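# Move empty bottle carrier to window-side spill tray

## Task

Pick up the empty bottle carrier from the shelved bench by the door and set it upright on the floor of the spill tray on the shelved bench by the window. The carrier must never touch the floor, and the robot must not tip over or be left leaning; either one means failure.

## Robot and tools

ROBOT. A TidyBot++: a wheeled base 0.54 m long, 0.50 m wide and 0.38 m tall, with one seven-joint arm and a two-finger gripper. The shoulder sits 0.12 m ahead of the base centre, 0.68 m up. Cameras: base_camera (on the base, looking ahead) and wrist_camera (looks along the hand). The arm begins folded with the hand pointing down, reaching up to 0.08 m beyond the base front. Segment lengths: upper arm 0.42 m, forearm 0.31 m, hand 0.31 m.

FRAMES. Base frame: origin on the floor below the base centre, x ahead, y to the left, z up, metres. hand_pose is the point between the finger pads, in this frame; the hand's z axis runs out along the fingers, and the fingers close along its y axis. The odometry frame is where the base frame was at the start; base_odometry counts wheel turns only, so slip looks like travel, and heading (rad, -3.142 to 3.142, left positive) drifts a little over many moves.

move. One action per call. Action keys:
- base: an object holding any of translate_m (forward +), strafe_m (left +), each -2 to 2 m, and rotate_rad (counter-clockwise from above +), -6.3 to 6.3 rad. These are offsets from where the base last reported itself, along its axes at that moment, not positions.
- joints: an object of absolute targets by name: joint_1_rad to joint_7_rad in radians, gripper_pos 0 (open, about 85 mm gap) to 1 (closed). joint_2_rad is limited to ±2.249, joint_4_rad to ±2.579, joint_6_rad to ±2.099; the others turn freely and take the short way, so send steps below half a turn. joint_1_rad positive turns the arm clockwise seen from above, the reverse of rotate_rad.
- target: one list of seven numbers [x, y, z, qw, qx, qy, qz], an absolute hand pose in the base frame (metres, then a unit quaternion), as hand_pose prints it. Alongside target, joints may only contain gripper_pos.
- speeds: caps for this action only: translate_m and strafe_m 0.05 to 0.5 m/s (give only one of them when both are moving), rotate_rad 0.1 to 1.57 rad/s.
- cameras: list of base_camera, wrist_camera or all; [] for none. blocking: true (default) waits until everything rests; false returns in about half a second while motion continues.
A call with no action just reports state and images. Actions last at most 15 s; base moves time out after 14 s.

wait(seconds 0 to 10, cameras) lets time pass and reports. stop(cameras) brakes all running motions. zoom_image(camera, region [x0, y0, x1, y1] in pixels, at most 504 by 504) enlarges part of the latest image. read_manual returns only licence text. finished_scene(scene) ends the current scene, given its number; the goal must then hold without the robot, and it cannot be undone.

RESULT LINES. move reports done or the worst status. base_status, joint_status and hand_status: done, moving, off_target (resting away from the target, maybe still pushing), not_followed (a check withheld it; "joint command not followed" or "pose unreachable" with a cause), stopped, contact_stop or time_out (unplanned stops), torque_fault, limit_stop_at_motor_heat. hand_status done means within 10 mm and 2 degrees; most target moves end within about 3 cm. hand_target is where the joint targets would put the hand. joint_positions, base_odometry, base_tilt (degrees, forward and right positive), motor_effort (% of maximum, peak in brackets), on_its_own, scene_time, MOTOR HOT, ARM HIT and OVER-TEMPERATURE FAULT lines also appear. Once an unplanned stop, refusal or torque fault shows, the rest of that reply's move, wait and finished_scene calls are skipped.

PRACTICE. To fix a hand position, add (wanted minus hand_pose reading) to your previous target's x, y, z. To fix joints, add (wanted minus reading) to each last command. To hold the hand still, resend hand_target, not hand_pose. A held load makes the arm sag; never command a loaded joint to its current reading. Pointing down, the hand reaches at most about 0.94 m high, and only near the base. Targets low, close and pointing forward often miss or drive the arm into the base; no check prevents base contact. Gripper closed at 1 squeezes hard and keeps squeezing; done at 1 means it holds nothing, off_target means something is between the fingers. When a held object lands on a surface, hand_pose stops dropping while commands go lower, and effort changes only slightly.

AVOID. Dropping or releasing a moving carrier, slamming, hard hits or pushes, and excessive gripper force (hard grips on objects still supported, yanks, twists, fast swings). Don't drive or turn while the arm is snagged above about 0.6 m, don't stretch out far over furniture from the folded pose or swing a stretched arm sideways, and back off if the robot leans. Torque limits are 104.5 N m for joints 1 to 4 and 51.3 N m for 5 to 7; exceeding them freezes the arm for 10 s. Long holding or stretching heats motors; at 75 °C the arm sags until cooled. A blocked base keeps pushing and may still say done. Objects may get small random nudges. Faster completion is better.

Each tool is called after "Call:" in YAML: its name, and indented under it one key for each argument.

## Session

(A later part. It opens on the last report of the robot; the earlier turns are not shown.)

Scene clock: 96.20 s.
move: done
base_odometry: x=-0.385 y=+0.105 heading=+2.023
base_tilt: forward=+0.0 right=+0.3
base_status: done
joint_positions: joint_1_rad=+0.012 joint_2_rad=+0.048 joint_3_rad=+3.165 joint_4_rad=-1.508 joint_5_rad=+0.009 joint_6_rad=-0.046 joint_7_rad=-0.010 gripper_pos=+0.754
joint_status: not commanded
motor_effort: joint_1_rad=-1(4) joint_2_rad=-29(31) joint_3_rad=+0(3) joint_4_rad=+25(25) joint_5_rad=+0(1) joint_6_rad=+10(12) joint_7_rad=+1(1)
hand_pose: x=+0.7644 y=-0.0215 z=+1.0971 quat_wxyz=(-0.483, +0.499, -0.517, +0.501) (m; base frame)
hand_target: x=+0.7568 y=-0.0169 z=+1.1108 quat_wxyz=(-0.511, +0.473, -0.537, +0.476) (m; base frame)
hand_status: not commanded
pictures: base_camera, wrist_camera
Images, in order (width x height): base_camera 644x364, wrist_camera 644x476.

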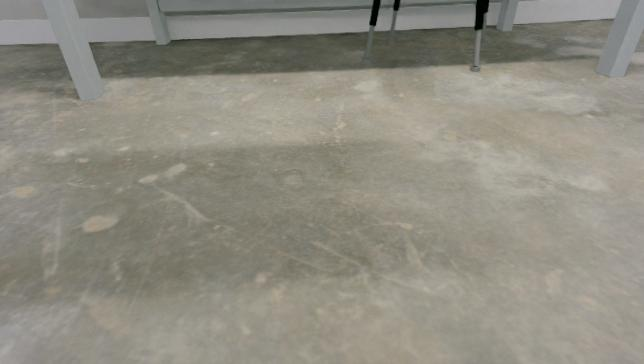

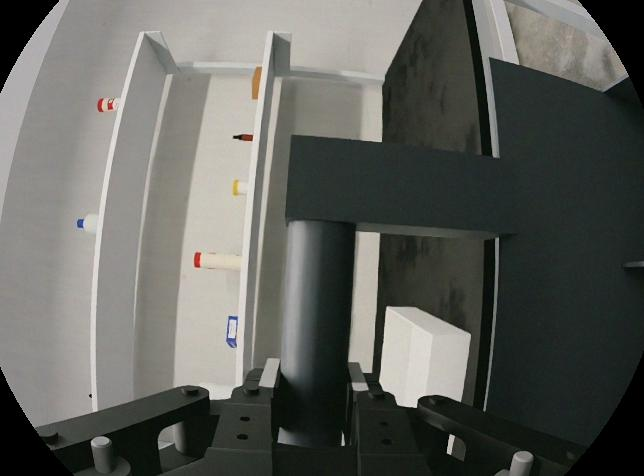

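Call:
move:
  base: {"strafe_m": 0.315, "translate_m": 0.2}
  speeds: {"strafe_m": 0.25}
  joints: {"joint_2_rad": 0.035, "joint_4_rad": -1.25, "joint_6_rad": -0.285}
  cameras: ["wrist_camera"]

Scene clock: 105.13 s.
move: done
base_odometry: x=-0.756 y=+0.148 heading=+2.022
base_tilt: forward=+0.0 right=+0.3
base_status: done
joint_positions: joint_1_rad=+0.012 joint_2_rad=+0.049 joint_3_rad=+3.165 joint_4_rad=-1.268 joint_5_rad=+0.009 joint_6_rad=-0.250 joint_7_rad=-0.010 gripper_pos=+0.754
joint_status: all done
motor_effort: joint_1_rad=+0(3) joint_2_rad=-30(32) joint_3_rad=+1(2) joint_4_rad=+24(27) joint_5_rad=+0(1) joint_6_rad=+11(12) joint_7_rad=+1(2)
hand_pose: x=+0.7549 y=-0.0212 z=+1.1825 quat_wxyz=(-0.492, +0.490, -0.508, +0.510) (m; base frame)
hand_target: x=+0.7467 y=-0.0140 z=+1.1913 quat_wxyz=(-0.519, +0.470, -0.528, +0.480) (m; base frame)
hand_status: not commanded
pictures: wrist_camera
Images, in order (width x height): wrist_camera 644x476.

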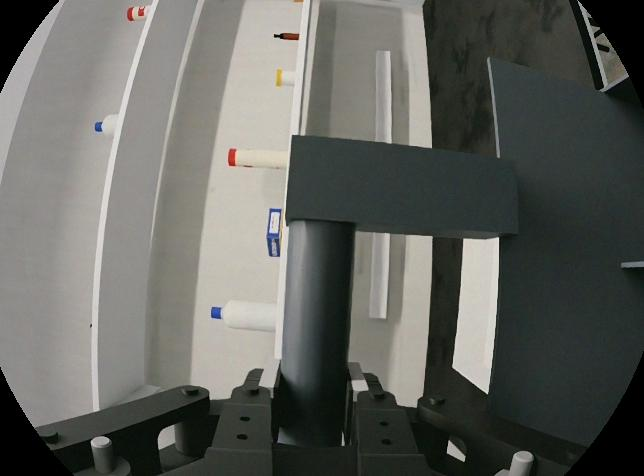

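Call:
move:
  base: {"translate_m": 0.35, "strafe_m": -0.008}
  speeds: {"translate_m": 0.2}

Scene clock: 109.77 s.
move: done
base_odometry: x=-0.902 y=+0.467 heading=+2.022
base_tilt: forward=+0.1 right=+0.2
base_status: done
joint_positions: joint_1_rad=+0.012 joint_2_rad=+0.054 joint_3_rad=+3.165 joint_4_rad=-1.268 joint_5_rad=+0.009 joint_6_rad=-0.253 joint_7_rad=-0.010 gripper_pos=+0.754
joint_status: not commanded
motor_effort: joint_1_rad=+0(1) joint_2_rad=-29(33) joint_3_rad=+0(1) joint_4_rad=+24(26) joint_5_rad=-1(1) joint_6_rad=+11(12) joint_7_rad=-1(2)
hand_pose: x=+0.7575 y=-0.0212 z=+1.1783 quat_wxyz=(-0.490, +0.492, -0.510, +0.508) (m; base frame)
hand_target: x=+0.7467 y=-0.0140 z=+1.1913 quat_wxyz=(-0.519, +0.470, -0.528, +0.480) (m; base frame)
hand_status: not commanded
pictures: base_camera, wrist_camera
Images, in order (width x height): base_camera 644x364, wrist_camera 644x476.

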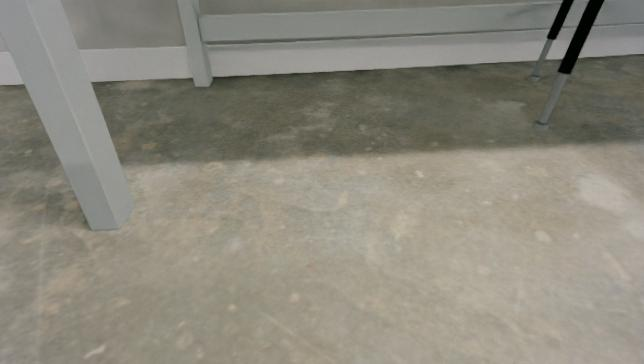

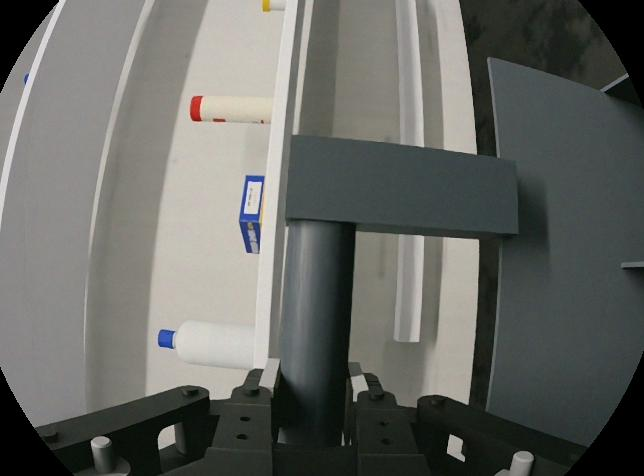

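Call:
move:
  base: {"translate_m": 0.14}
  speeds: {"translate_m": 0.15}
  cameras: ["wrist_camera"]

Call:
move:
  joints: {"joint_2_rad": 0.03, "joint_4_rad": -1.42, "joint_6_rad": -0.135}

Scene clock: 114.17 s.
move: done
base_odometry: x=-0.963 y=+0.593 heading=+2.023
base_tilt: forward=+0.0 right=+0.3
base_status: done
joint_positions: joint_1_rad=+0.012 joint_2_rad=+0.055 joint_3_rad=+3.165 joint_4_rad=-1.267 joint_5_rad=+0.009 joint_6_rad=-0.255 joint_7_rad=-0.010 gripper_pos=+0.754
joint_status: not commanded
motor_effort: joint_1_rad=+0(1) joint_2_rad=-30(33) joint_3_rad=+0(1) joint_4_rad=+24(26) joint_5_rad=+0(1) joint_6_rad=+11(12) joint_7_rad=+0(2)
hand_pose: x=+0.7578 y=-0.0212 z=+1.1777 quat_wxyz=(-0.489, +0.492, -0.511, +0.508) (m; base frame)
hand_target: x=+0.7467 y=-0.0140 z=+1.1913 quat_wxyz=(-0.519, +0.470, -0.528, +0.480) (m; base frame)
hand_status: not commanded
pictures: wrist_camera
Images, in order (width x height): wrist_camera 644x476.

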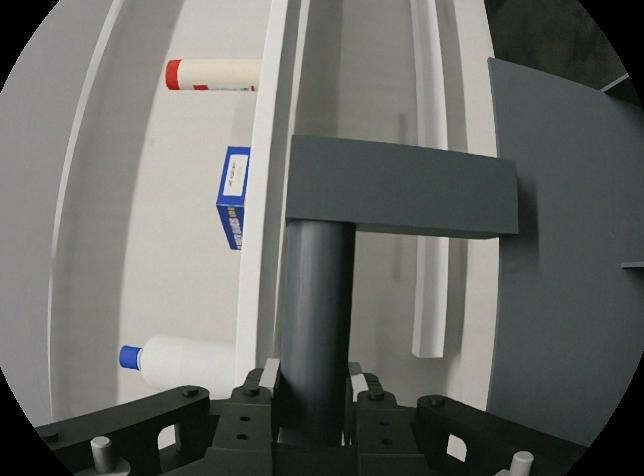

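Scene clock: 115.27 s.
move: done
base_odometry: x=-0.963 y=+0.593 heading=+2.023
base_tilt: forward=+0.1 right=+0.3
base_status: not commanded
joint_positions: joint_1_rad=+0.012 joint_2_rad=+0.039 joint_3_rad=+3.164 joint_4_rad=-1.402 joint_5_rad=+0.009 joint_6_rad=-0.191 joint_7_rad=-0.010 gripper_pos=+0.754
joint_status: all done
motor_effort: joint_1_rad=+0(4) joint_2_rad=-26(30) joint_3_rad=+0(4) joint_4_rad=+21(25) joint_5_rad=-1(2) joint_6_rad=+8(12) joint_7_rad=+0(2)
hand_pose: x=+0.7578 y=-0.0207 z=+1.1237 quat_wxyz=(-0.476, +0.506, -0.524, +0.493) (m; base frame)
hand_target: x=+0.7550 y=-0.0161 z=+1.1359 quat_wxyz=(-0.514, +0.471, -0.534, +0.478) (m; base frame)
hand_status: not commanded
pictures: base_camera, wrist_camera
Images, in order (width x height): base_camera 644x364, wrist_camera 644x476.

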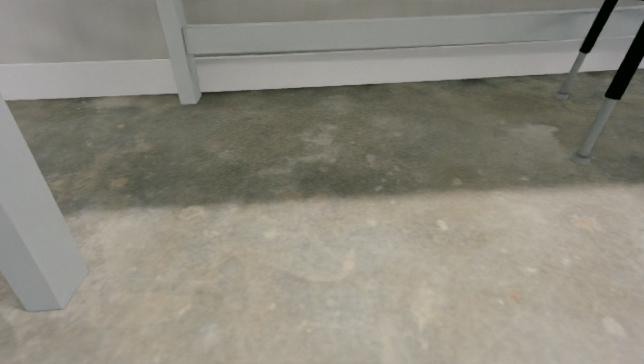

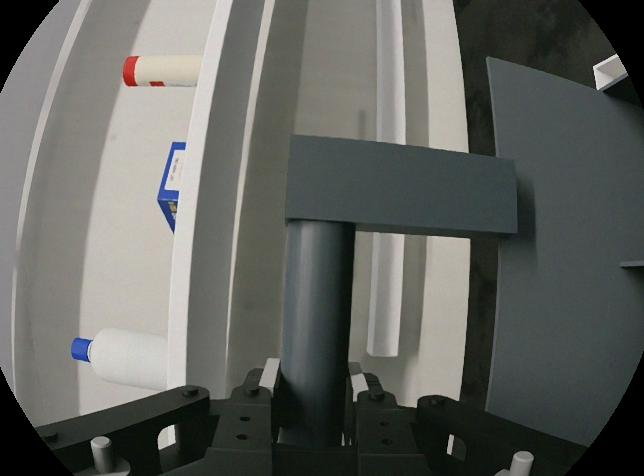

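Call:
zoom_image:
  camera: "wrist_camera"
  region: [440, 30, 644, 250]

Scaled by 2.291.

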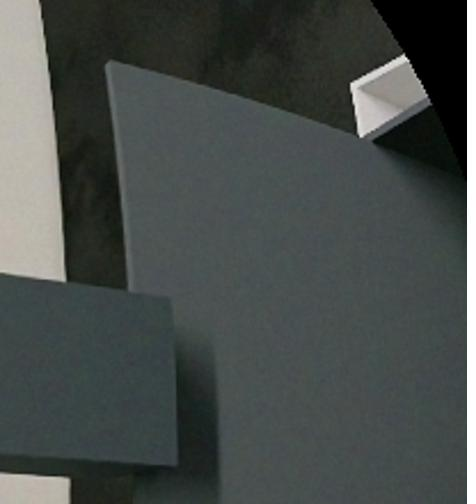

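Call:
move:
  base: {"translate_m": 0.012}
  joints: {"joint_6_rad": -0.085}
  cameras: ["wrist_camera"]

Call:
zoom_image:
  camera: "wrist_camera"
  region: [440, 30, 644, 250]

Scene clock: 120.33 s.
move: done
base_odometry: x=-0.968 y=+0.604 heading=+2.023
base_tilt: forward=+0.0 right=+0.3
base_status: done
joint_positions: joint_1_rad=+0.012 joint_2_rad=+0.042 joint_3_rad=+3.164 joint_4_rad=-1.418 joint_5_rad=+0.009 joint_6_rad=-0.156 joint_7_rad=-0.010 gripper_pos=+0.754
joint_status: all done
motor_effort: joint_1_rad=+0(1) joint_2_rad=-27(31) joint_3_rad=+0(1) joint_4_rad=+23(24) joint_5_rad=+0(1) joint_6_rad=+9(11) joint_7_rad=+0(2)
hand_pose: x=+0.7599 y=-0.0206 z=+1.1231 quat_wxyz=(-0.480, +0.502, -0.520, +0.497) (m; base frame)
hand_target: x=+0.7548 y=-0.0167 z=+1.1514 quat_wxyz=(-0.527, +0.459, -0.521, +0.490) (m; base frame)
hand_status: not commanded
pictures: wrist_camera
Images, in order (width x height): wrist_camera 644x476.

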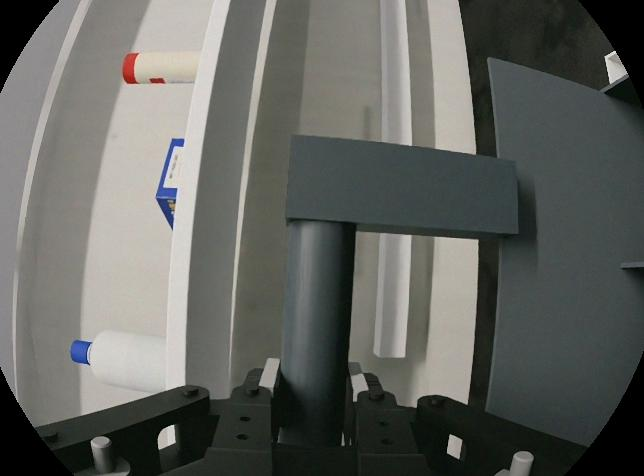

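Scaled by 2.291.

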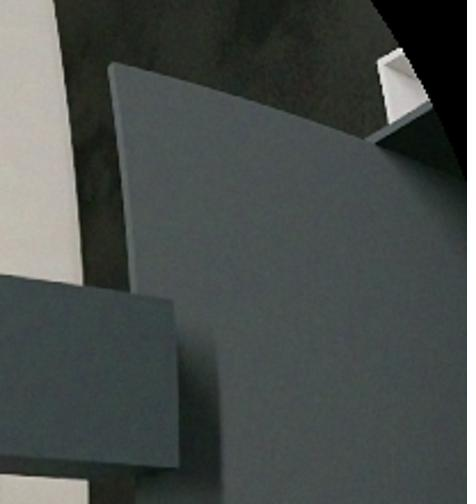

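Call:
move:
  joints: {"joint_4_rad": -1.475, "joint_6_rad": 0.0}
  cameras: ["wrist_camera"]

Scene clock: 122.00 s.
move: done
base_odometry: x=-0.968 y=+0.604 heading=+2.023
base_tilt: forward=+0.0 right=+0.3
base_status: not commanded
joint_positions: joint_1_rad=+0.012 joint_2_rad=+0.040 joint_3_rad=+3.164 joint_4_rad=-1.466 joint_5_rad=+0.009 joint_6_rad=-0.072 joint_7_rad=-0.010 gripper_pos=+0.754
joint_status: all done
motor_effort: joint_1_rad=+0(1) joint_2_rad=-26(28) joint_3_rad=+0(0) joint_4_rad=+23(23) joint_5_rad=+0(1) joint_6_rad=+10(10) joint_7_rad=+0(1)
hand_pose: x=+0.7608 y=-0.0204 z=+1.1199 quat_wxyz=(-0.489, +0.493, -0.511, +0.507) (m; base frame)
hand_target: x=+0.7559 y=-0.0177 z=+1.1435 quat_wxyz=(-0.534, +0.451, -0.514, +0.498) (m; base frame)
hand_status: not commanded
pictures: wrist_camera
Images, in order (width x height): wrist_camera 644x476.

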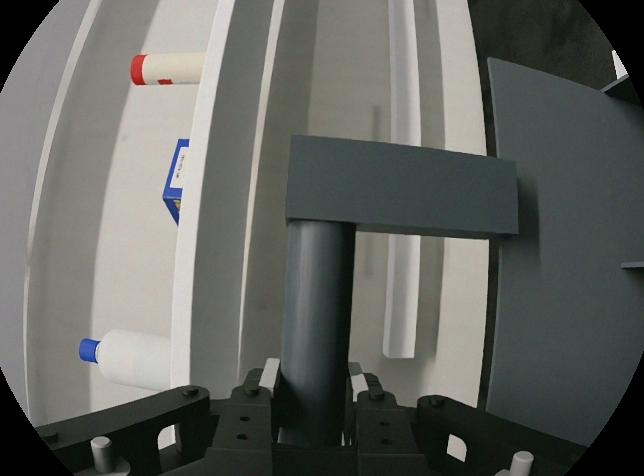

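Call:
move:
  joints: {"joint_4_rad": -1.53, "joint_6_rad": 0.05}
  cameras: ["wrist_camera"]

Scene clock: 123.47 s.
move: done
base_odometry: x=-0.968 y=+0.604 heading=+2.023
base_tilt: forward=+0.1 right=+0.3
base_status: not commanded
joint_positions: joint_1_rad=+0.012 joint_2_rad=+0.030 joint_3_rad=+3.164 joint_4_rad=-1.511 joint_5_rad=+0.009 joint_6_rad=-0.012 joint_7_rad=-0.010 gripper_pos=+0.754
joint_status: all done
motor_effort: joint_1_rad=-1(1) joint_2_rad=-23(26) joint_3_rad=+0(0) joint_4_rad=+20(23) joint_5_rad=+0(1) joint_6_rad=+8(9) joint_7_rad=+0(1)
hand_pose: x=+0.7569 y=-0.0202 z=+1.1175 quat_wxyz=(-0.496, +0.487, -0.504, +0.513) (m; base frame)
hand_target: x=+0.7566 y=-0.0184 z=+1.1247 quat_wxyz=(-0.532, +0.452, -0.515, +0.497) (m; base frame)
hand_status: not commanded
pictures: wrist_camera
Images, in order (width x height): wrist_camera 644x476.

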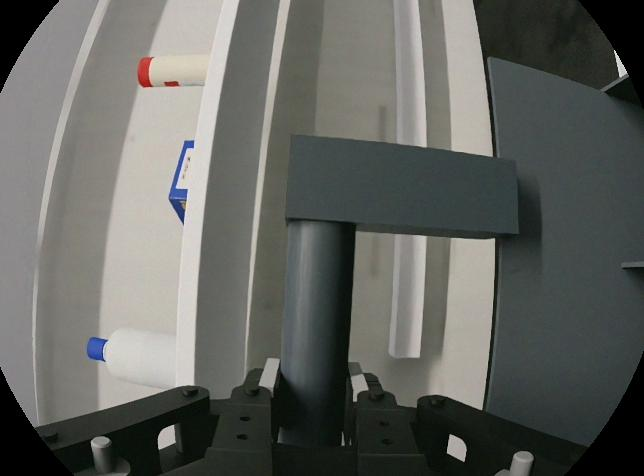

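Call:
zoom_image:
  camera: "wrist_camera"
  region: [540, 20, 644, 120]

Scaled by 4.846.

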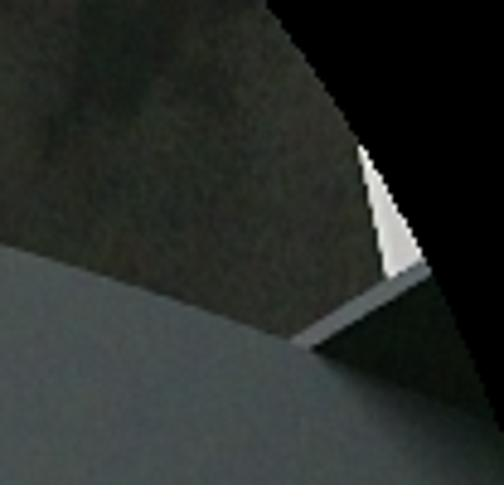

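Call:
move:
  joints: {"joint_2_rad": 0.03, "joint_4_rad": -1.31, "joint_6_rad": -0.225}
  cameras: []

Call:
move:
  base: {"translate_m": -0.06}
  speeds: {"translate_m": 0.15}
  cameras: ["wrist_camera"]

Scene clock: 138.77 s.
move: done
base_odometry: x=-0.968 y=+0.604 heading=+2.023
base_tilt: forward=+0.1 right=+0.3
base_status: not commanded
joint_positions: joint_1_rad=+0.012 joint_2_rad=+0.046 joint_3_rad=+3.164 joint_4_rad=-1.328 joint_5_rad=+0.009 joint_6_rad=-0.190 joint_7_rad=-0.010 gripper_pos=+0.754
joint_status: all done
motor_effort: joint_1_rad=+0(1) joint_2_rad=-30(32) joint_3_rad=+0(0) joint_4_rad=+25(26) joint_5_rad=-1(1) joint_6_rad=+10(12) joint_7_rad=+1(2)
hand_pose: x=+0.7577 y=-0.0205 z=+1.1661 quat_wxyz=(-0.493, +0.489, -0.507, +0.511) (m; base frame)
hand_target: x=+0.7490 y=-0.0148 z=+1.1762 quat_wxyz=(-0.520, +0.468, -0.528, +0.482) (m; base frame)
hand_status: not commanded
pictures: none
No camera images: "cameras" was empty.

Scene clock: 139.93 s.
move: done
base_odometry: x=-0.942 y=+0.550 heading=+2.022
base_tilt: forward=+0.0 right=+0.3
base_status: done
joint_positions: joint_1_rad=+0.012 joint_2_rad=+0.041 joint_3_rad=+3.164 joint_4_rad=-1.327 joint_5_rad=+0.009 joint_6_rad=-0.194 joint_7_rad=-0.010 gripper_pos=+0.754
joint_status: not commanded
motor_effort: joint_1_rad=+0(1) joint_2_rad=-29(33) joint_3_rad=+0(0) joint_4_rad=+24(26) joint_5_rad=+0(1) joint_6_rad=+11(12) joint_7_rad=+1(2)
hand_pose: x=+0.7555 y=-0.0205 z=+1.1682 quat_wxyz=(-0.493, +0.489, -0.507, +0.511) (m; base frame)
hand_target: x=+0.7490 y=-0.0148 z=+1.1762 quat_wxyz=(-0.520, +0.468, -0.528, +0.482) (m; base frame)
hand_status: not commanded
pictures: wrist_camera
Images, in order (width x height): wrist_camera 644x476.

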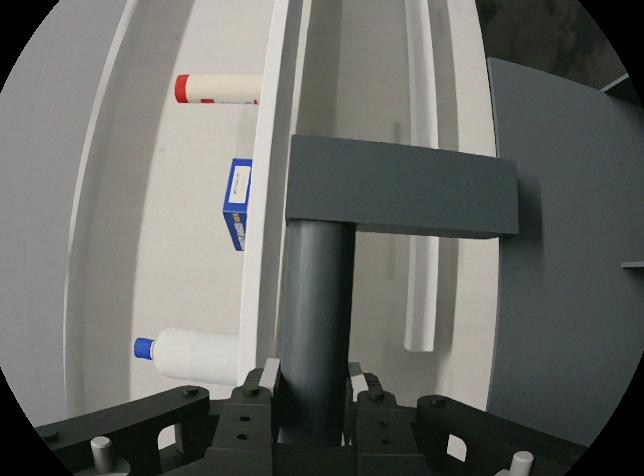

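Call:
move:
  joints: {"joint_2_rad": 0.05, "joint_4_rad": -1.465, "joint_6_rad": -0.03}

Scene clock: 142.03 s.
move: done
base_odometry: x=-0.942 y=+0.550 heading=+2.022
base_tilt: forward=+0.0 right=+0.3
base_status: not commanded
joint_positions: joint_1_rad=+0.012 joint_2_rad=+0.065 joint_3_rad=+3.164 joint_4_rad=-1.473 joint_5_rad=+0.009 joint_6_rad=-0.114 joint_7_rad=-0.010 gripper_pos=+0.754
joint_status: all done
motor_effort: joint_1_rad=-1(1) joint_2_rad=-30(32) joint_3_rad=+0(0) joint_4_rad=+24(27) joint_5_rad=+0(1) joint_6_rad=+11(12) joint_7_rad=+1(1)
hand_pose: x=+0.7706 y=-0.0206 z=+1.0870 quat_wxyz=(-0.471, +0.511, -0.529, +0.488) (m; base frame)
hand_target: x=+0.7651 y=-0.0175 z=+1.1276 quat_wxyz=(-0.524, +0.461, -0.524, +0.488) (m; base frame)
hand_status: not commanded
pictures: base_camera, wrist_camera
Images, in order (width x height): base_camera 644x364, wrist_camera 644x476.

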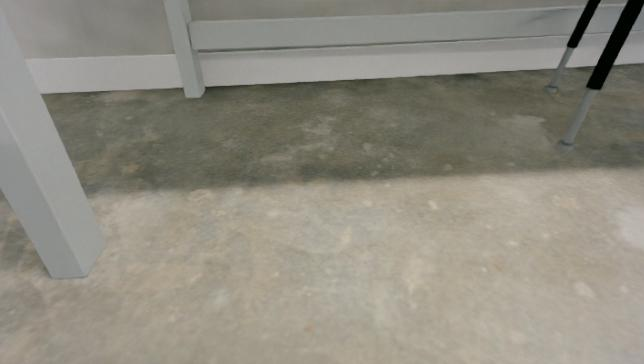

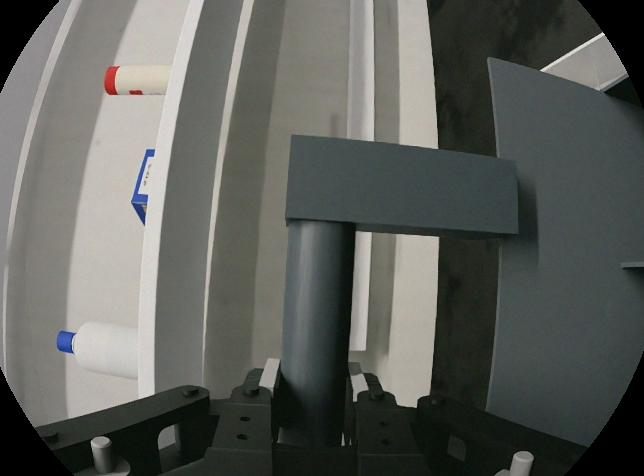

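Call:
move:
  base: {"translate_m": -0.015}
  joints: {"joint_4_rad": -1.49, "joint_6_rad": 0.055}

Call:
zoom_image:
  camera: "wrist_camera"
  region: [440, 0, 644, 220]

Scene clock: 143.67 s.
move: done
base_odometry: x=-0.935 y=+0.536 heading=+2.021
base_tilt: forward=+0.1 right=+0.2
base_status: done
joint_positions: joint_1_rad=+0.012 joint_2_rad=+0.062 joint_3_rad=+3.164 joint_4_rad=-1.498 joint_5_rad=+0.009 joint_6_rad=-0.026 joint_7_rad=-0.010 gripper_pos=+0.754
joint_status: all done
motor_effort: joint_1_rad=-1(1) joint_2_rad=-30(33) joint_3_rad=+0(1) joint_4_rad=+25(26) joint_5_rad=+0(1) joint_6_rad=+11(12) joint_7_rad=+0(1)
hand_pose: x=+0.7707 y=-0.0204 z=+1.1005 quat_wxyz=(-0.488, +0.495, -0.512, +0.505) (m; base frame)
hand_target: x=+0.7643 y=-0.0185 z=+1.1384 quat_wxyz=(-0.538, +0.446, -0.509, +0.503) (m; base frame)
hand_status: not commanded
pictures: base_camera, wrist_camera
Images, in order (width x height): base_camera 644x364, wrist_camera 644x476.

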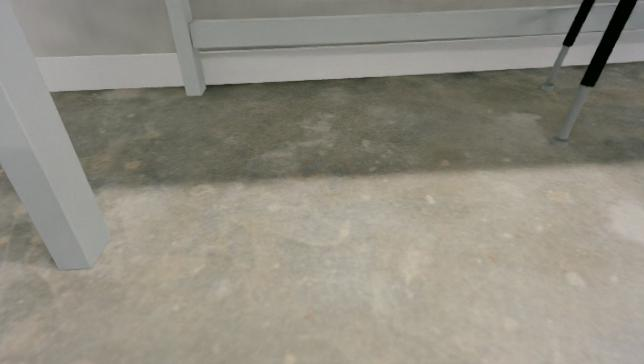

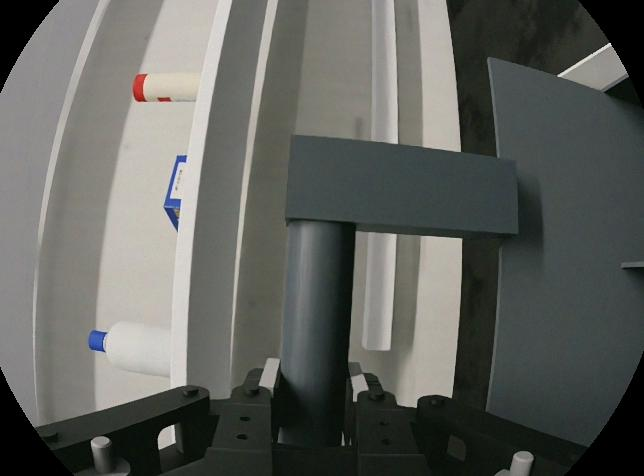

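Scaled by 2.291.

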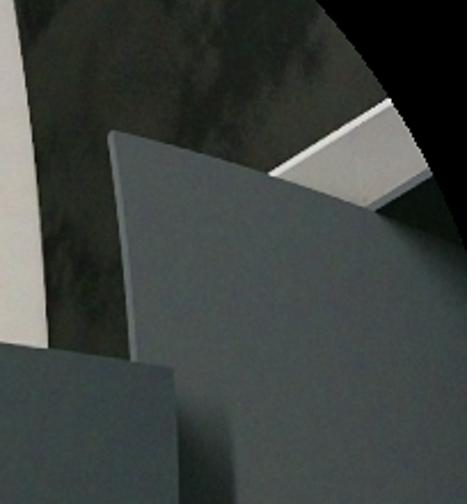

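Call:
move:
  joints: {"joint_4_rad": -1.535, "joint_6_rad": 0.09}
  cameras: []

Call:
move:
  joints: {"joint_4_rad": -1.56, "joint_6_rad": 0.115}
  cameras: ["wrist_camera"]

Scene clock: 147.13 s.
move: done
base_odometry: x=-0.935 y=+0.536 heading=+2.021
base_tilt: forward=+0.1 right=+0.3
base_status: not commanded
joint_positions: joint_1_rad=+0.012 joint_2_rad=+0.064 joint_3_rad=+3.164 joint_4_rad=-1.541 joint_5_rad=+0.009 joint_6_rad=+0.007 joint_7_rad=-0.010 gripper_pos=+0.754
joint_status: all done
motor_effort: joint_1_rad=+0(1) joint_2_rad=-31(32) joint_3_rad=+0(0) joint_4_rad=+24(26) joint_5_rad=-1(1) joint_6_rad=+11(12) joint_7_rad=+1(1)
hand_pose: x=+0.7712 y=-0.0203 z=+1.0824 quat_wxyz=(-0.485, +0.498, -0.515, +0.502) (m; base frame)
hand_target: x=+0.7647 y=-0.0189 z=+1.1211 quat_wxyz=(-0.535, +0.448, -0.512, +0.501) (m; base frame)
hand_status: not commanded
pictures: none
No camera images: "cameras" was empty.

Scene clock: 147.77 s.
move: done
base_odometry: x=-0.935 y=+0.536 heading=+2.021
base_tilt: forward=+0.1 right=+0.3
base_status: not commanded
joint_positions: joint_1_rad=+0.012 joint_2_rad=+0.064 joint_3_rad=+3.164 joint_4_rad=-1.565 joint_5_rad=+0.009 joint_6_rad=+0.032 joint_7_rad=-0.010 gripper_pos=+0.754
joint_status: all done
motor_effort: joint_1_rad=+0(1) joint_2_rad=-30(31) joint_3_rad=+0(0) joint_4_rad=+24(26) joint_5_rad=+0(1) joint_6_rad=+11(12) joint_7_rad=+1(1)
hand_pose: x=+0.7710 y=-0.0203 z=+1.0752 quat_wxyz=(-0.485, +0.498, -0.515, +0.502) (m; base frame)
hand_target: x=+0.7645 y=-0.0192 z=+1.1133 quat_wxyz=(-0.535, +0.447, -0.512, +0.502) (m; base frame)
hand_status: not commanded
pictures: wrist_camera
Images, in order (width x height): wrist_camera 644x476.

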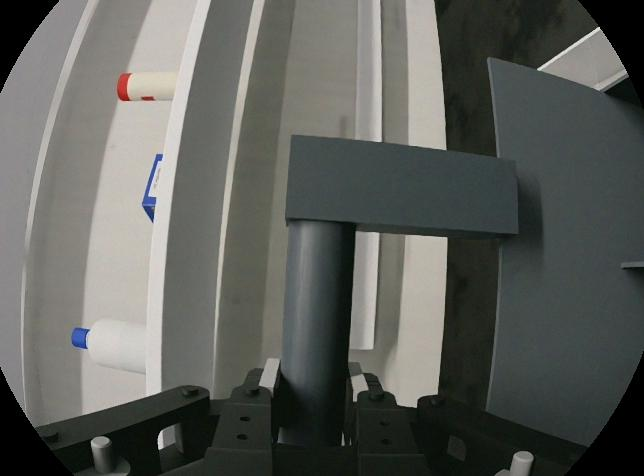

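Continue down in small steps.

Call:
move:
  joints: {"joint_4_rad": -1.585, "joint_6_rad": 0.138}
  cameras: []

Call:
move:
  joints: {"joint_4_rad": -1.605, "joint_6_rad": 0.158}
  cameras: []

Call:
move:
  joints: {"joint_4_rad": -1.625, "joint_6_rad": 0.178}
  cameras: ["wrist_camera"]

Scene clock: 149.27 s.
move: done
base_odometry: x=-0.935 y=+0.536 heading=+2.021
base_tilt: forward=+0.1 right=+0.3
base_status: not commanded
joint_positions: joint_1_rad=+0.012 joint_2_rad=+0.065 joint_3_rad=+3.164 joint_4_rad=-1.590 joint_5_rad=+0.009 joint_6_rad=+0.055 joint_7_rad=-0.010 gripper_pos=+0.754
joint_status: all done
motor_effort: joint_1_rad=+0(1) joint_2_rad=-30(31) joint_3_rad=+0(0) joint_4_rad=+24(26) joint_5_rad=+0(1) joint_6_rad=+11(12) joint_7_rad=+1(1)
hand_pose: x=+0.7705 y=-0.0202 z=+1.0668 quat_wxyz=(-0.485, +0.498, -0.515, +0.501) (m; base frame)
hand_target: x=+0.7641 y=-0.0195 z=+1.1048 quat_wxyz=(-0.534, +0.448, -0.513, +0.501) (m; base frame)
hand_status: not commanded
pictures: none
No camera images: "cameras" was empty.

Scene clock: 149.87 s.
move: done
base_odometry: x=-0.935 y=+0.536 heading=+2.021
base_tilt: forward=+0.1 right=+0.3
base_status: not commanded
joint_positions: joint_1_rad=+0.012 joint_2_rad=+0.065 joint_3_rad=+3.164 joint_4_rad=-1.609 joint_5_rad=+0.009 joint_6_rad=+0.075 joint_7_rad=-0.010 gripper_pos=+0.754
joint_status: all done
motor_effort: joint_1_rad=+0(1) joint_2_rad=-30(31) joint_3_rad=+0(0) joint_4_rad=+24(25) joint_5_rad=-1(1) joint_6_rad=+11(12) joint_7_rad=+0(1)
hand_pose: x=+0.7700 y=-0.0201 z=+1.0607 quat_wxyz=(-0.485, +0.498, -0.515, +0.501) (m; base frame)
hand_target: x=+0.7636 y=-0.0197 z=+1.0985 quat_wxyz=(-0.534, +0.448, -0.513, +0.502) (m; base frame)
hand_status: not commanded
pictures: none
No camera images: "cameras" was empty.

Scene clock: 150.47 s.
move: done
base_odometry: x=-0.935 y=+0.536 heading=+2.021
base_tilt: forward=+0.1 right=+0.3
base_status: not commanded
joint_positions: joint_1_rad=+0.012 joint_2_rad=+0.065 joint_3_rad=+3.164 joint_4_rad=-1.629 joint_5_rad=+0.009 joint_6_rad=+0.095 joint_7_rad=-0.010 gripper_pos=+0.754
joint_status: all done
motor_effort: joint_1_rad=+0(1) joint_2_rad=-30(31) joint_3_rad=+0(0) joint_4_rad=+24(26) joint_5_rad=+0(1) joint_6_rad=+11(12) joint_7_rad=+0(1)
hand_pose: x=+0.7693 y=-0.0200 z=+1.0545 quat_wxyz=(-0.485, +0.498, -0.515, +0.501) (m; base frame)
hand_target: x=+0.7630 y=-0.0200 z=+1.0923 quat_wxyz=(-0.534, +0.447, -0.513, +0.502) (m; base frame)
hand_status: not commanded
pictures: wrist_camera
Images, in order (width x height): wrist_camera 644x476.

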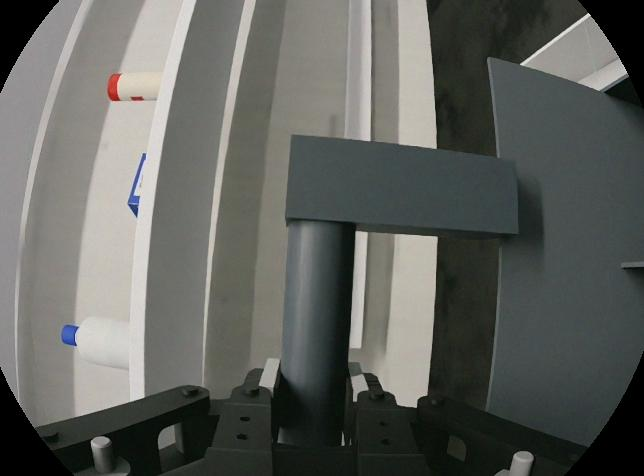

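Call:
move:
  joints: {"joint_4_rad": -1.64, "joint_6_rad": 0.193}
  cameras: []

Call:
move:
  joints: {"joint_4_rad": -1.655, "joint_6_rad": 0.208}
  cameras: []

Call:
move:
  joints: {"joint_4_rad": -1.67, "joint_6_rad": 0.223}
  cameras: ["wrist_camera"]

Scene clock: 151.83 s.
move: done
base_odometry: x=-0.935 y=+0.536 heading=+2.021
base_tilt: forward=+0.1 right=+0.2
base_status: not commanded
joint_positions: joint_1_rad=+0.012 joint_2_rad=+0.065 joint_3_rad=+3.164 joint_4_rad=-1.643 joint_5_rad=+0.009 joint_6_rad=+0.110 joint_7_rad=-0.010 gripper_pos=+0.754
joint_status: all done
motor_effort: joint_1_rad=+0(1) joint_2_rad=-30(31) joint_3_rad=+0(0) joint_4_rad=+24(25) joint_5_rad=+0(1) joint_6_rad=+11(12) joint_7_rad=+0(1)
hand_pose: x=+0.7687 y=-0.0200 z=+1.0502 quat_wxyz=(-0.485, +0.498, -0.515, +0.501) (m; base frame)
hand_target: x=+0.7625 y=-0.0201 z=+1.0876 quat_wxyz=(-0.534, +0.447, -0.513, +0.502) (m; base frame)
hand_status: not commanded
pictures: none
No camera images: "cameras" was empty.

Scene clock: 152.40 s.
move: done
base_odometry: x=-0.935 y=+0.536 heading=+2.021
base_tilt: forward=+0.0 right=+0.2
base_status: not commanded
joint_positions: joint_1_rad=+0.012 joint_2_rad=+0.065 joint_3_rad=+3.164 joint_4_rad=-1.655 joint_5_rad=+0.009 joint_6_rad=+0.128 joint_7_rad=-0.010 gripper_pos=+0.754
joint_status: all done
motor_effort: joint_1_rad=+0(1) joint_2_rad=-30(30) joint_3_rad=+0(0) joint_4_rad=+24(25) joint_5_rad=+0(1) joint_6_rad=+11(12) joint_7_rad=+0(1)
hand_pose: x=+0.7682 y=-0.0199 z=+1.0485 quat_wxyz=(-0.486, +0.497, -0.513, +0.503) (m; base frame)
hand_target: x=+0.7619 y=-0.0203 z=+1.0829 quat_wxyz=(-0.533, +0.447, -0.513, +0.502) (m; base frame)
hand_status: not commanded
pictures: none
No camera images: "cameras" was empty.

Scene clock: 152.97 s.
move: done
base_odometry: x=-0.935 y=+0.536 heading=+2.021
base_tilt: forward=+0.0 right=+0.3
base_status: not commanded
joint_positions: joint_1_rad=+0.012 joint_2_rad=+0.065 joint_3_rad=+3.164 joint_4_rad=-1.666 joint_5_rad=+0.009 joint_6_rad=+0.147 joint_7_rad=-0.010 gripper_pos=+0.754
joint_status: all done
motor_effort: joint_1_rad=+0(1) joint_2_rad=-29(30) joint_3_rad=+0(0) joint_4_rad=+23(24) joint_5_rad=+0(1) joint_6_rad=+11(11) joint_7_rad=+0(2)
hand_pose: x=+0.7677 y=-0.0198 z=+1.0478 quat_wxyz=(-0.489, +0.495, -0.511, +0.505) (m; base frame)
hand_target: x=+0.7612 y=-0.0205 z=+1.0782 quat_wxyz=(-0.533, +0.447, -0.513, +0.502) (m; base frame)
hand_status: not commanded
pictures: wrist_camera
Images, in order (width x height): wrist_camera 644x476.

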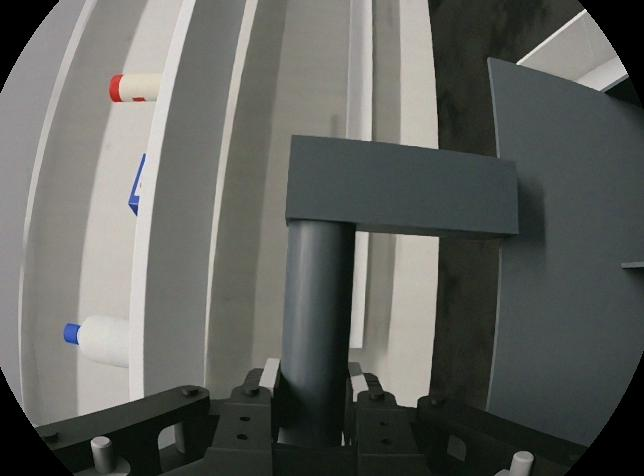

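Call:
move:
  joints: {"joint_4_rad": -1.695, "joint_6_rad": 0.23}
  cameras: ["wrist_camera"]

Scene clock: 154.03 s.
move: done
base_odometry: x=-0.935 y=+0.536 heading=+2.021
base_tilt: forward=+0.1 right=+0.2
base_status: not commanded
joint_positions: joint_1_rad=+0.012 joint_2_rad=+0.060 joint_3_rad=+3.164 joint_4_rad=-1.679 joint_5_rad=+0.009 joint_6_rad=+0.165 joint_7_rad=-0.010 gripper_pos=+0.754
joint_status: all done
motor_effort: joint_1_rad=-1(2) joint_2_rad=-26(29) joint_3_rad=-1(1) joint_4_rad=+21(24) joint_5_rad=+0(0) joint_6_rad=+8(11) joint_7_rad=+0(1)
hand_pose: x=+0.7655 y=-0.0198 z=+1.0483 quat_wxyz=(-0.491, +0.492, -0.509, +0.507) (m; base frame)
hand_target: x=+0.7603 y=-0.0205 z=+1.0649 quat_wxyz=(-0.529, +0.451, -0.518, +0.498) (m; base frame)
hand_status: not commanded
pictures: wrist_camera
Images, in order (width x height): wrist_camera 644x476.

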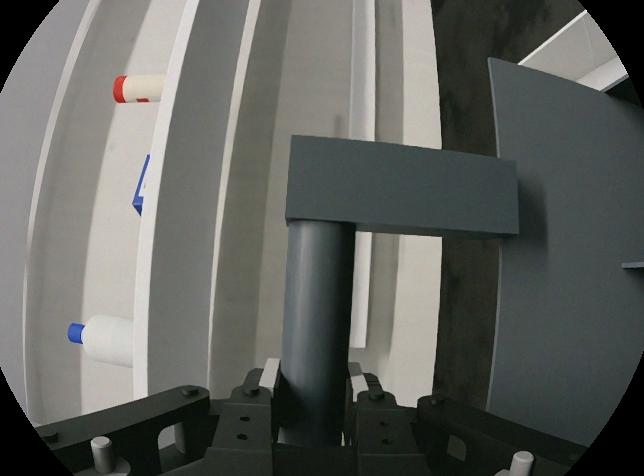

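Call:
move:
  joints: {"gripper_pos": 0.7}
  cameras: []

Call:
move:
  joints: {"gripper_pos": 0.35}
  cameras: ["wrist_camera"]

Scene clock: 155.33 s.
move: done
base_odometry: x=-0.935 y=+0.536 heading=+2.021
base_tilt: forward=+0.1 right=+0.3
base_status: not commanded
joint_positions: joint_1_rad=+0.012 joint_2_rad=+0.060 joint_3_rad=+3.164 joint_4_rad=-1.679 joint_5_rad=+0.009 joint_6_rad=+0.166 joint_7_rad=-0.010 gripper_pos=+0.700
joint_status: all done
motor_effort: joint_1_rad=+0(2) joint_2_rad=-27(28) joint_3_rad=+0(1) joint_4_rad=+21(22) joint_5_rad=+0(0) joint_6_rad=+9(9) joint_7_rad=+0(1)
hand_pose: x=+0.7654 y=-0.0198 z=+1.0484 quat_wxyz=(-0.491, +0.492, -0.509, +0.507) (m; base frame)
hand_target: x=+0.7603 y=-0.0205 z=+1.0649 quat_wxyz=(-0.529, +0.451, -0.518, +0.498) (m; base frame)
hand_status: not commanded
pictures: none
No camera images: "cameras" was empty.

Scene clock: 156.07 s.
move: done
base_odometry: x=-0.935 y=+0.536 heading=+2.021
base_tilt: forward=+0.0 right=+0.3
base_status: not commanded
joint_positions: joint_1_rad=+0.012 joint_2_rad=+0.057 joint_3_rad=+3.164 joint_4_rad=-1.679 joint_5_rad=+0.009 joint_6_rad=+0.168 joint_7_rad=-0.010 gripper_pos=+0.350
joint_status: all done
motor_effort: joint_1_rad=+0(1) joint_2_rad=-25(26) joint_3_rad=+0(0) joint_4_rad=+20(21) joint_5_rad=+0(1) joint_6_rad=+7(8) joint_7_rad=+0(1)
hand_pose: x=+0.7642 y=-0.0197 z=+1.0510 quat_wxyz=(-0.492, +0.491, -0.507, +0.509) (m; base frame)
hand_target: x=+0.7603 y=-0.0205 z=+1.0649 quat_wxyz=(-0.529, +0.451, -0.518, +0.498) (m; base frame)
hand_status: not commanded
pictures: wrist_camera
Images, in order (width x height): wrist_camera 644x476.

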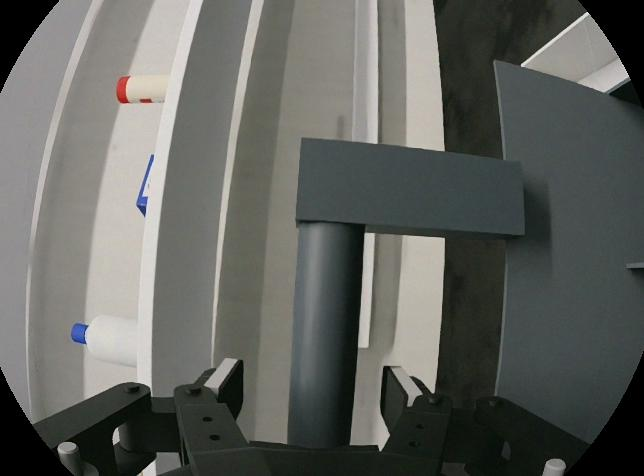

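Call:
move:
  base: {"translate_m": -0.1}
  speeds: {"translate_m": 0.1}
  cameras: ["wrist_camera"]

Scene clock: 159.63 s.
move: done
base_odometry: x=-0.892 y=+0.446 heading=+2.022
base_tilt: forward=+0.0 right=+0.3
base_status: done
joint_positions: joint_1_rad=+0.012 joint_2_rad=+0.046 joint_3_rad=+3.164 joint_4_rad=-1.680 joint_5_rad=+0.009 joint_6_rad=+0.169 joint_7_rad=-0.010 gripper_pos=+0.350
joint_status: not commanded
motor_effort: joint_1_rad=+0(1) joint_2_rad=-25(30) joint_3_rad=+0(1) joint_4_rad=+20(21) joint_5_rad=+0(1) joint_6_rad=+8(9) joint_7_rad=+0(1)
hand_pose: x=+0.7603 y=-0.0197 z=+1.0578 quat_wxyz=(-0.495, +0.488, -0.505, +0.511) (m; base frame)
hand_target: x=+0.7603 y=-0.0205 z=+1.0649 quat_wxyz=(-0.529, +0.451, -0.518, +0.498) (m; base frame)
hand_status: not commanded
pictures: wrist_camera
Images, in order (width x height): wrist_camera 644x476.

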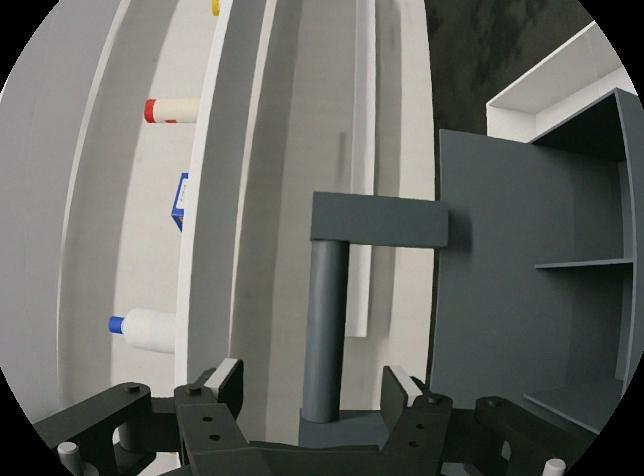

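Call:
move:
  base: {"translate_m": -0.5}
  speeds: {"translate_m": 0.3}
  cameras: ["wrist_camera"]

Call:
zoom_image:
  camera: "wrist_camera"
  region: [200, 80, 560, 440]

Scene clock: 162.83 s.
move: done
base_odometry: x=-0.674 y=-0.004 heading=+2.023
base_tilt: forward=+0.0 right=+0.3
base_status: done
joint_positions: joint_1_rad=+0.012 joint_2_rad=+0.043 joint_3_rad=+3.164 joint_4_rad=-1.680 joint_5_rad=+0.009 joint_6_rad=+0.170 joint_7_rad=-0.010 gripper_pos=+0.350
joint_status: not commanded
motor_effort: joint_1_rad=+0(1) joint_2_rad=-25(28) joint_3_rad=+0(1) joint_4_rad=+20(21) joint_5_rad=+0(1) joint_6_rad=+8(9) joint_7_rad=+0(1)
hand_pose: x=+0.7590 y=-0.0197 z=+1.0599 quat_wxyz=(-0.496, +0.487, -0.504, +0.512) (m; base frame)
hand_target: x=+0.7603 y=-0.0205 z=+1.0649 quat_wxyz=(-0.529, +0.451, -0.518, +0.498) (m; base frame)
hand_status: not commanded
pictures: wrist_camera
Images, in order (width x height): wrist_camera 644x476.

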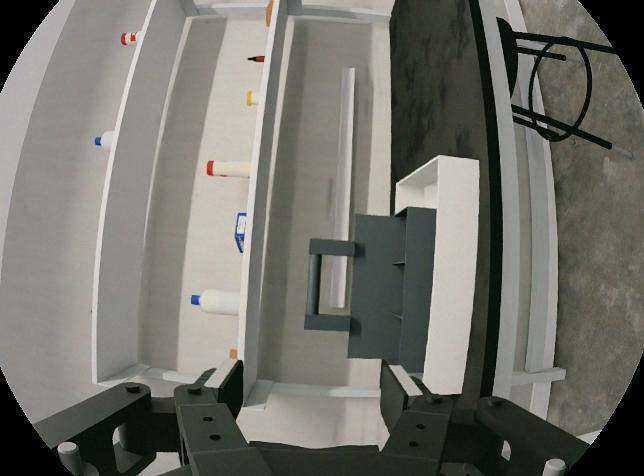

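Scaled by 1.400.

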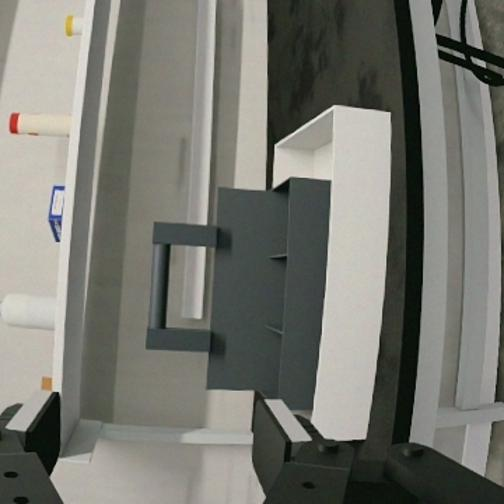

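Call:
move:
  base: {"rotate_rad": 0.3}
  cameras: ["wrist_camera"]

Call:
zoom_image:
  camera: "wrist_camera"
  region: [300, 50, 520, 320]

Scene clock: 164.70 s.
move: done
base_odometry: x=-0.674 y=-0.005 heading=+2.322
base_tilt: forward=+0.0 right=+0.2
base_status: done
joint_positions: joint_1_rad=+0.006 joint_2_rad=+0.043 joint_3_rad=+3.155 joint_4_rad=-1.680 joint_5_rad=+0.009 joint_6_rad=+0.170 joint_7_rad=-0.010 gripper_pos=+0.350
joint_status: not commanded
motor_effort: joint_1_rad=+0(4) joint_2_rad=-25(26) joint_3_rad=+0(3) joint_4_rad=+20(21) joint_5_rad=-1(1) joint_6_rad=+8(8) joint_7_rad=+0(1)
hand_pose: x=+0.7591 y=-0.0106 z=+1.0600 quat_wxyz=(-0.500, +0.491, -0.500, +0.509) (m; base frame)
hand_target: x=+0.7603 y=-0.0205 z=+1.0649 quat_wxyz=(-0.529, +0.451, -0.518, +0.498) (m; base frame)
hand_status: not commanded
pictures: wrist_camera
Images, in order (width x height): wrist_camera 644x476.

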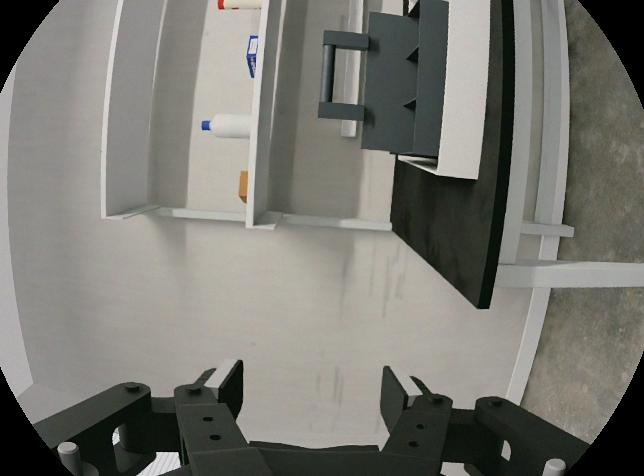

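Scaled by 1.867.

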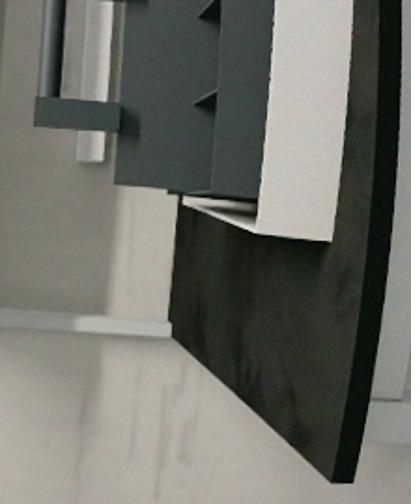

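Call:
finished_scene:
  scene: 2

The scene is finished: the task was done.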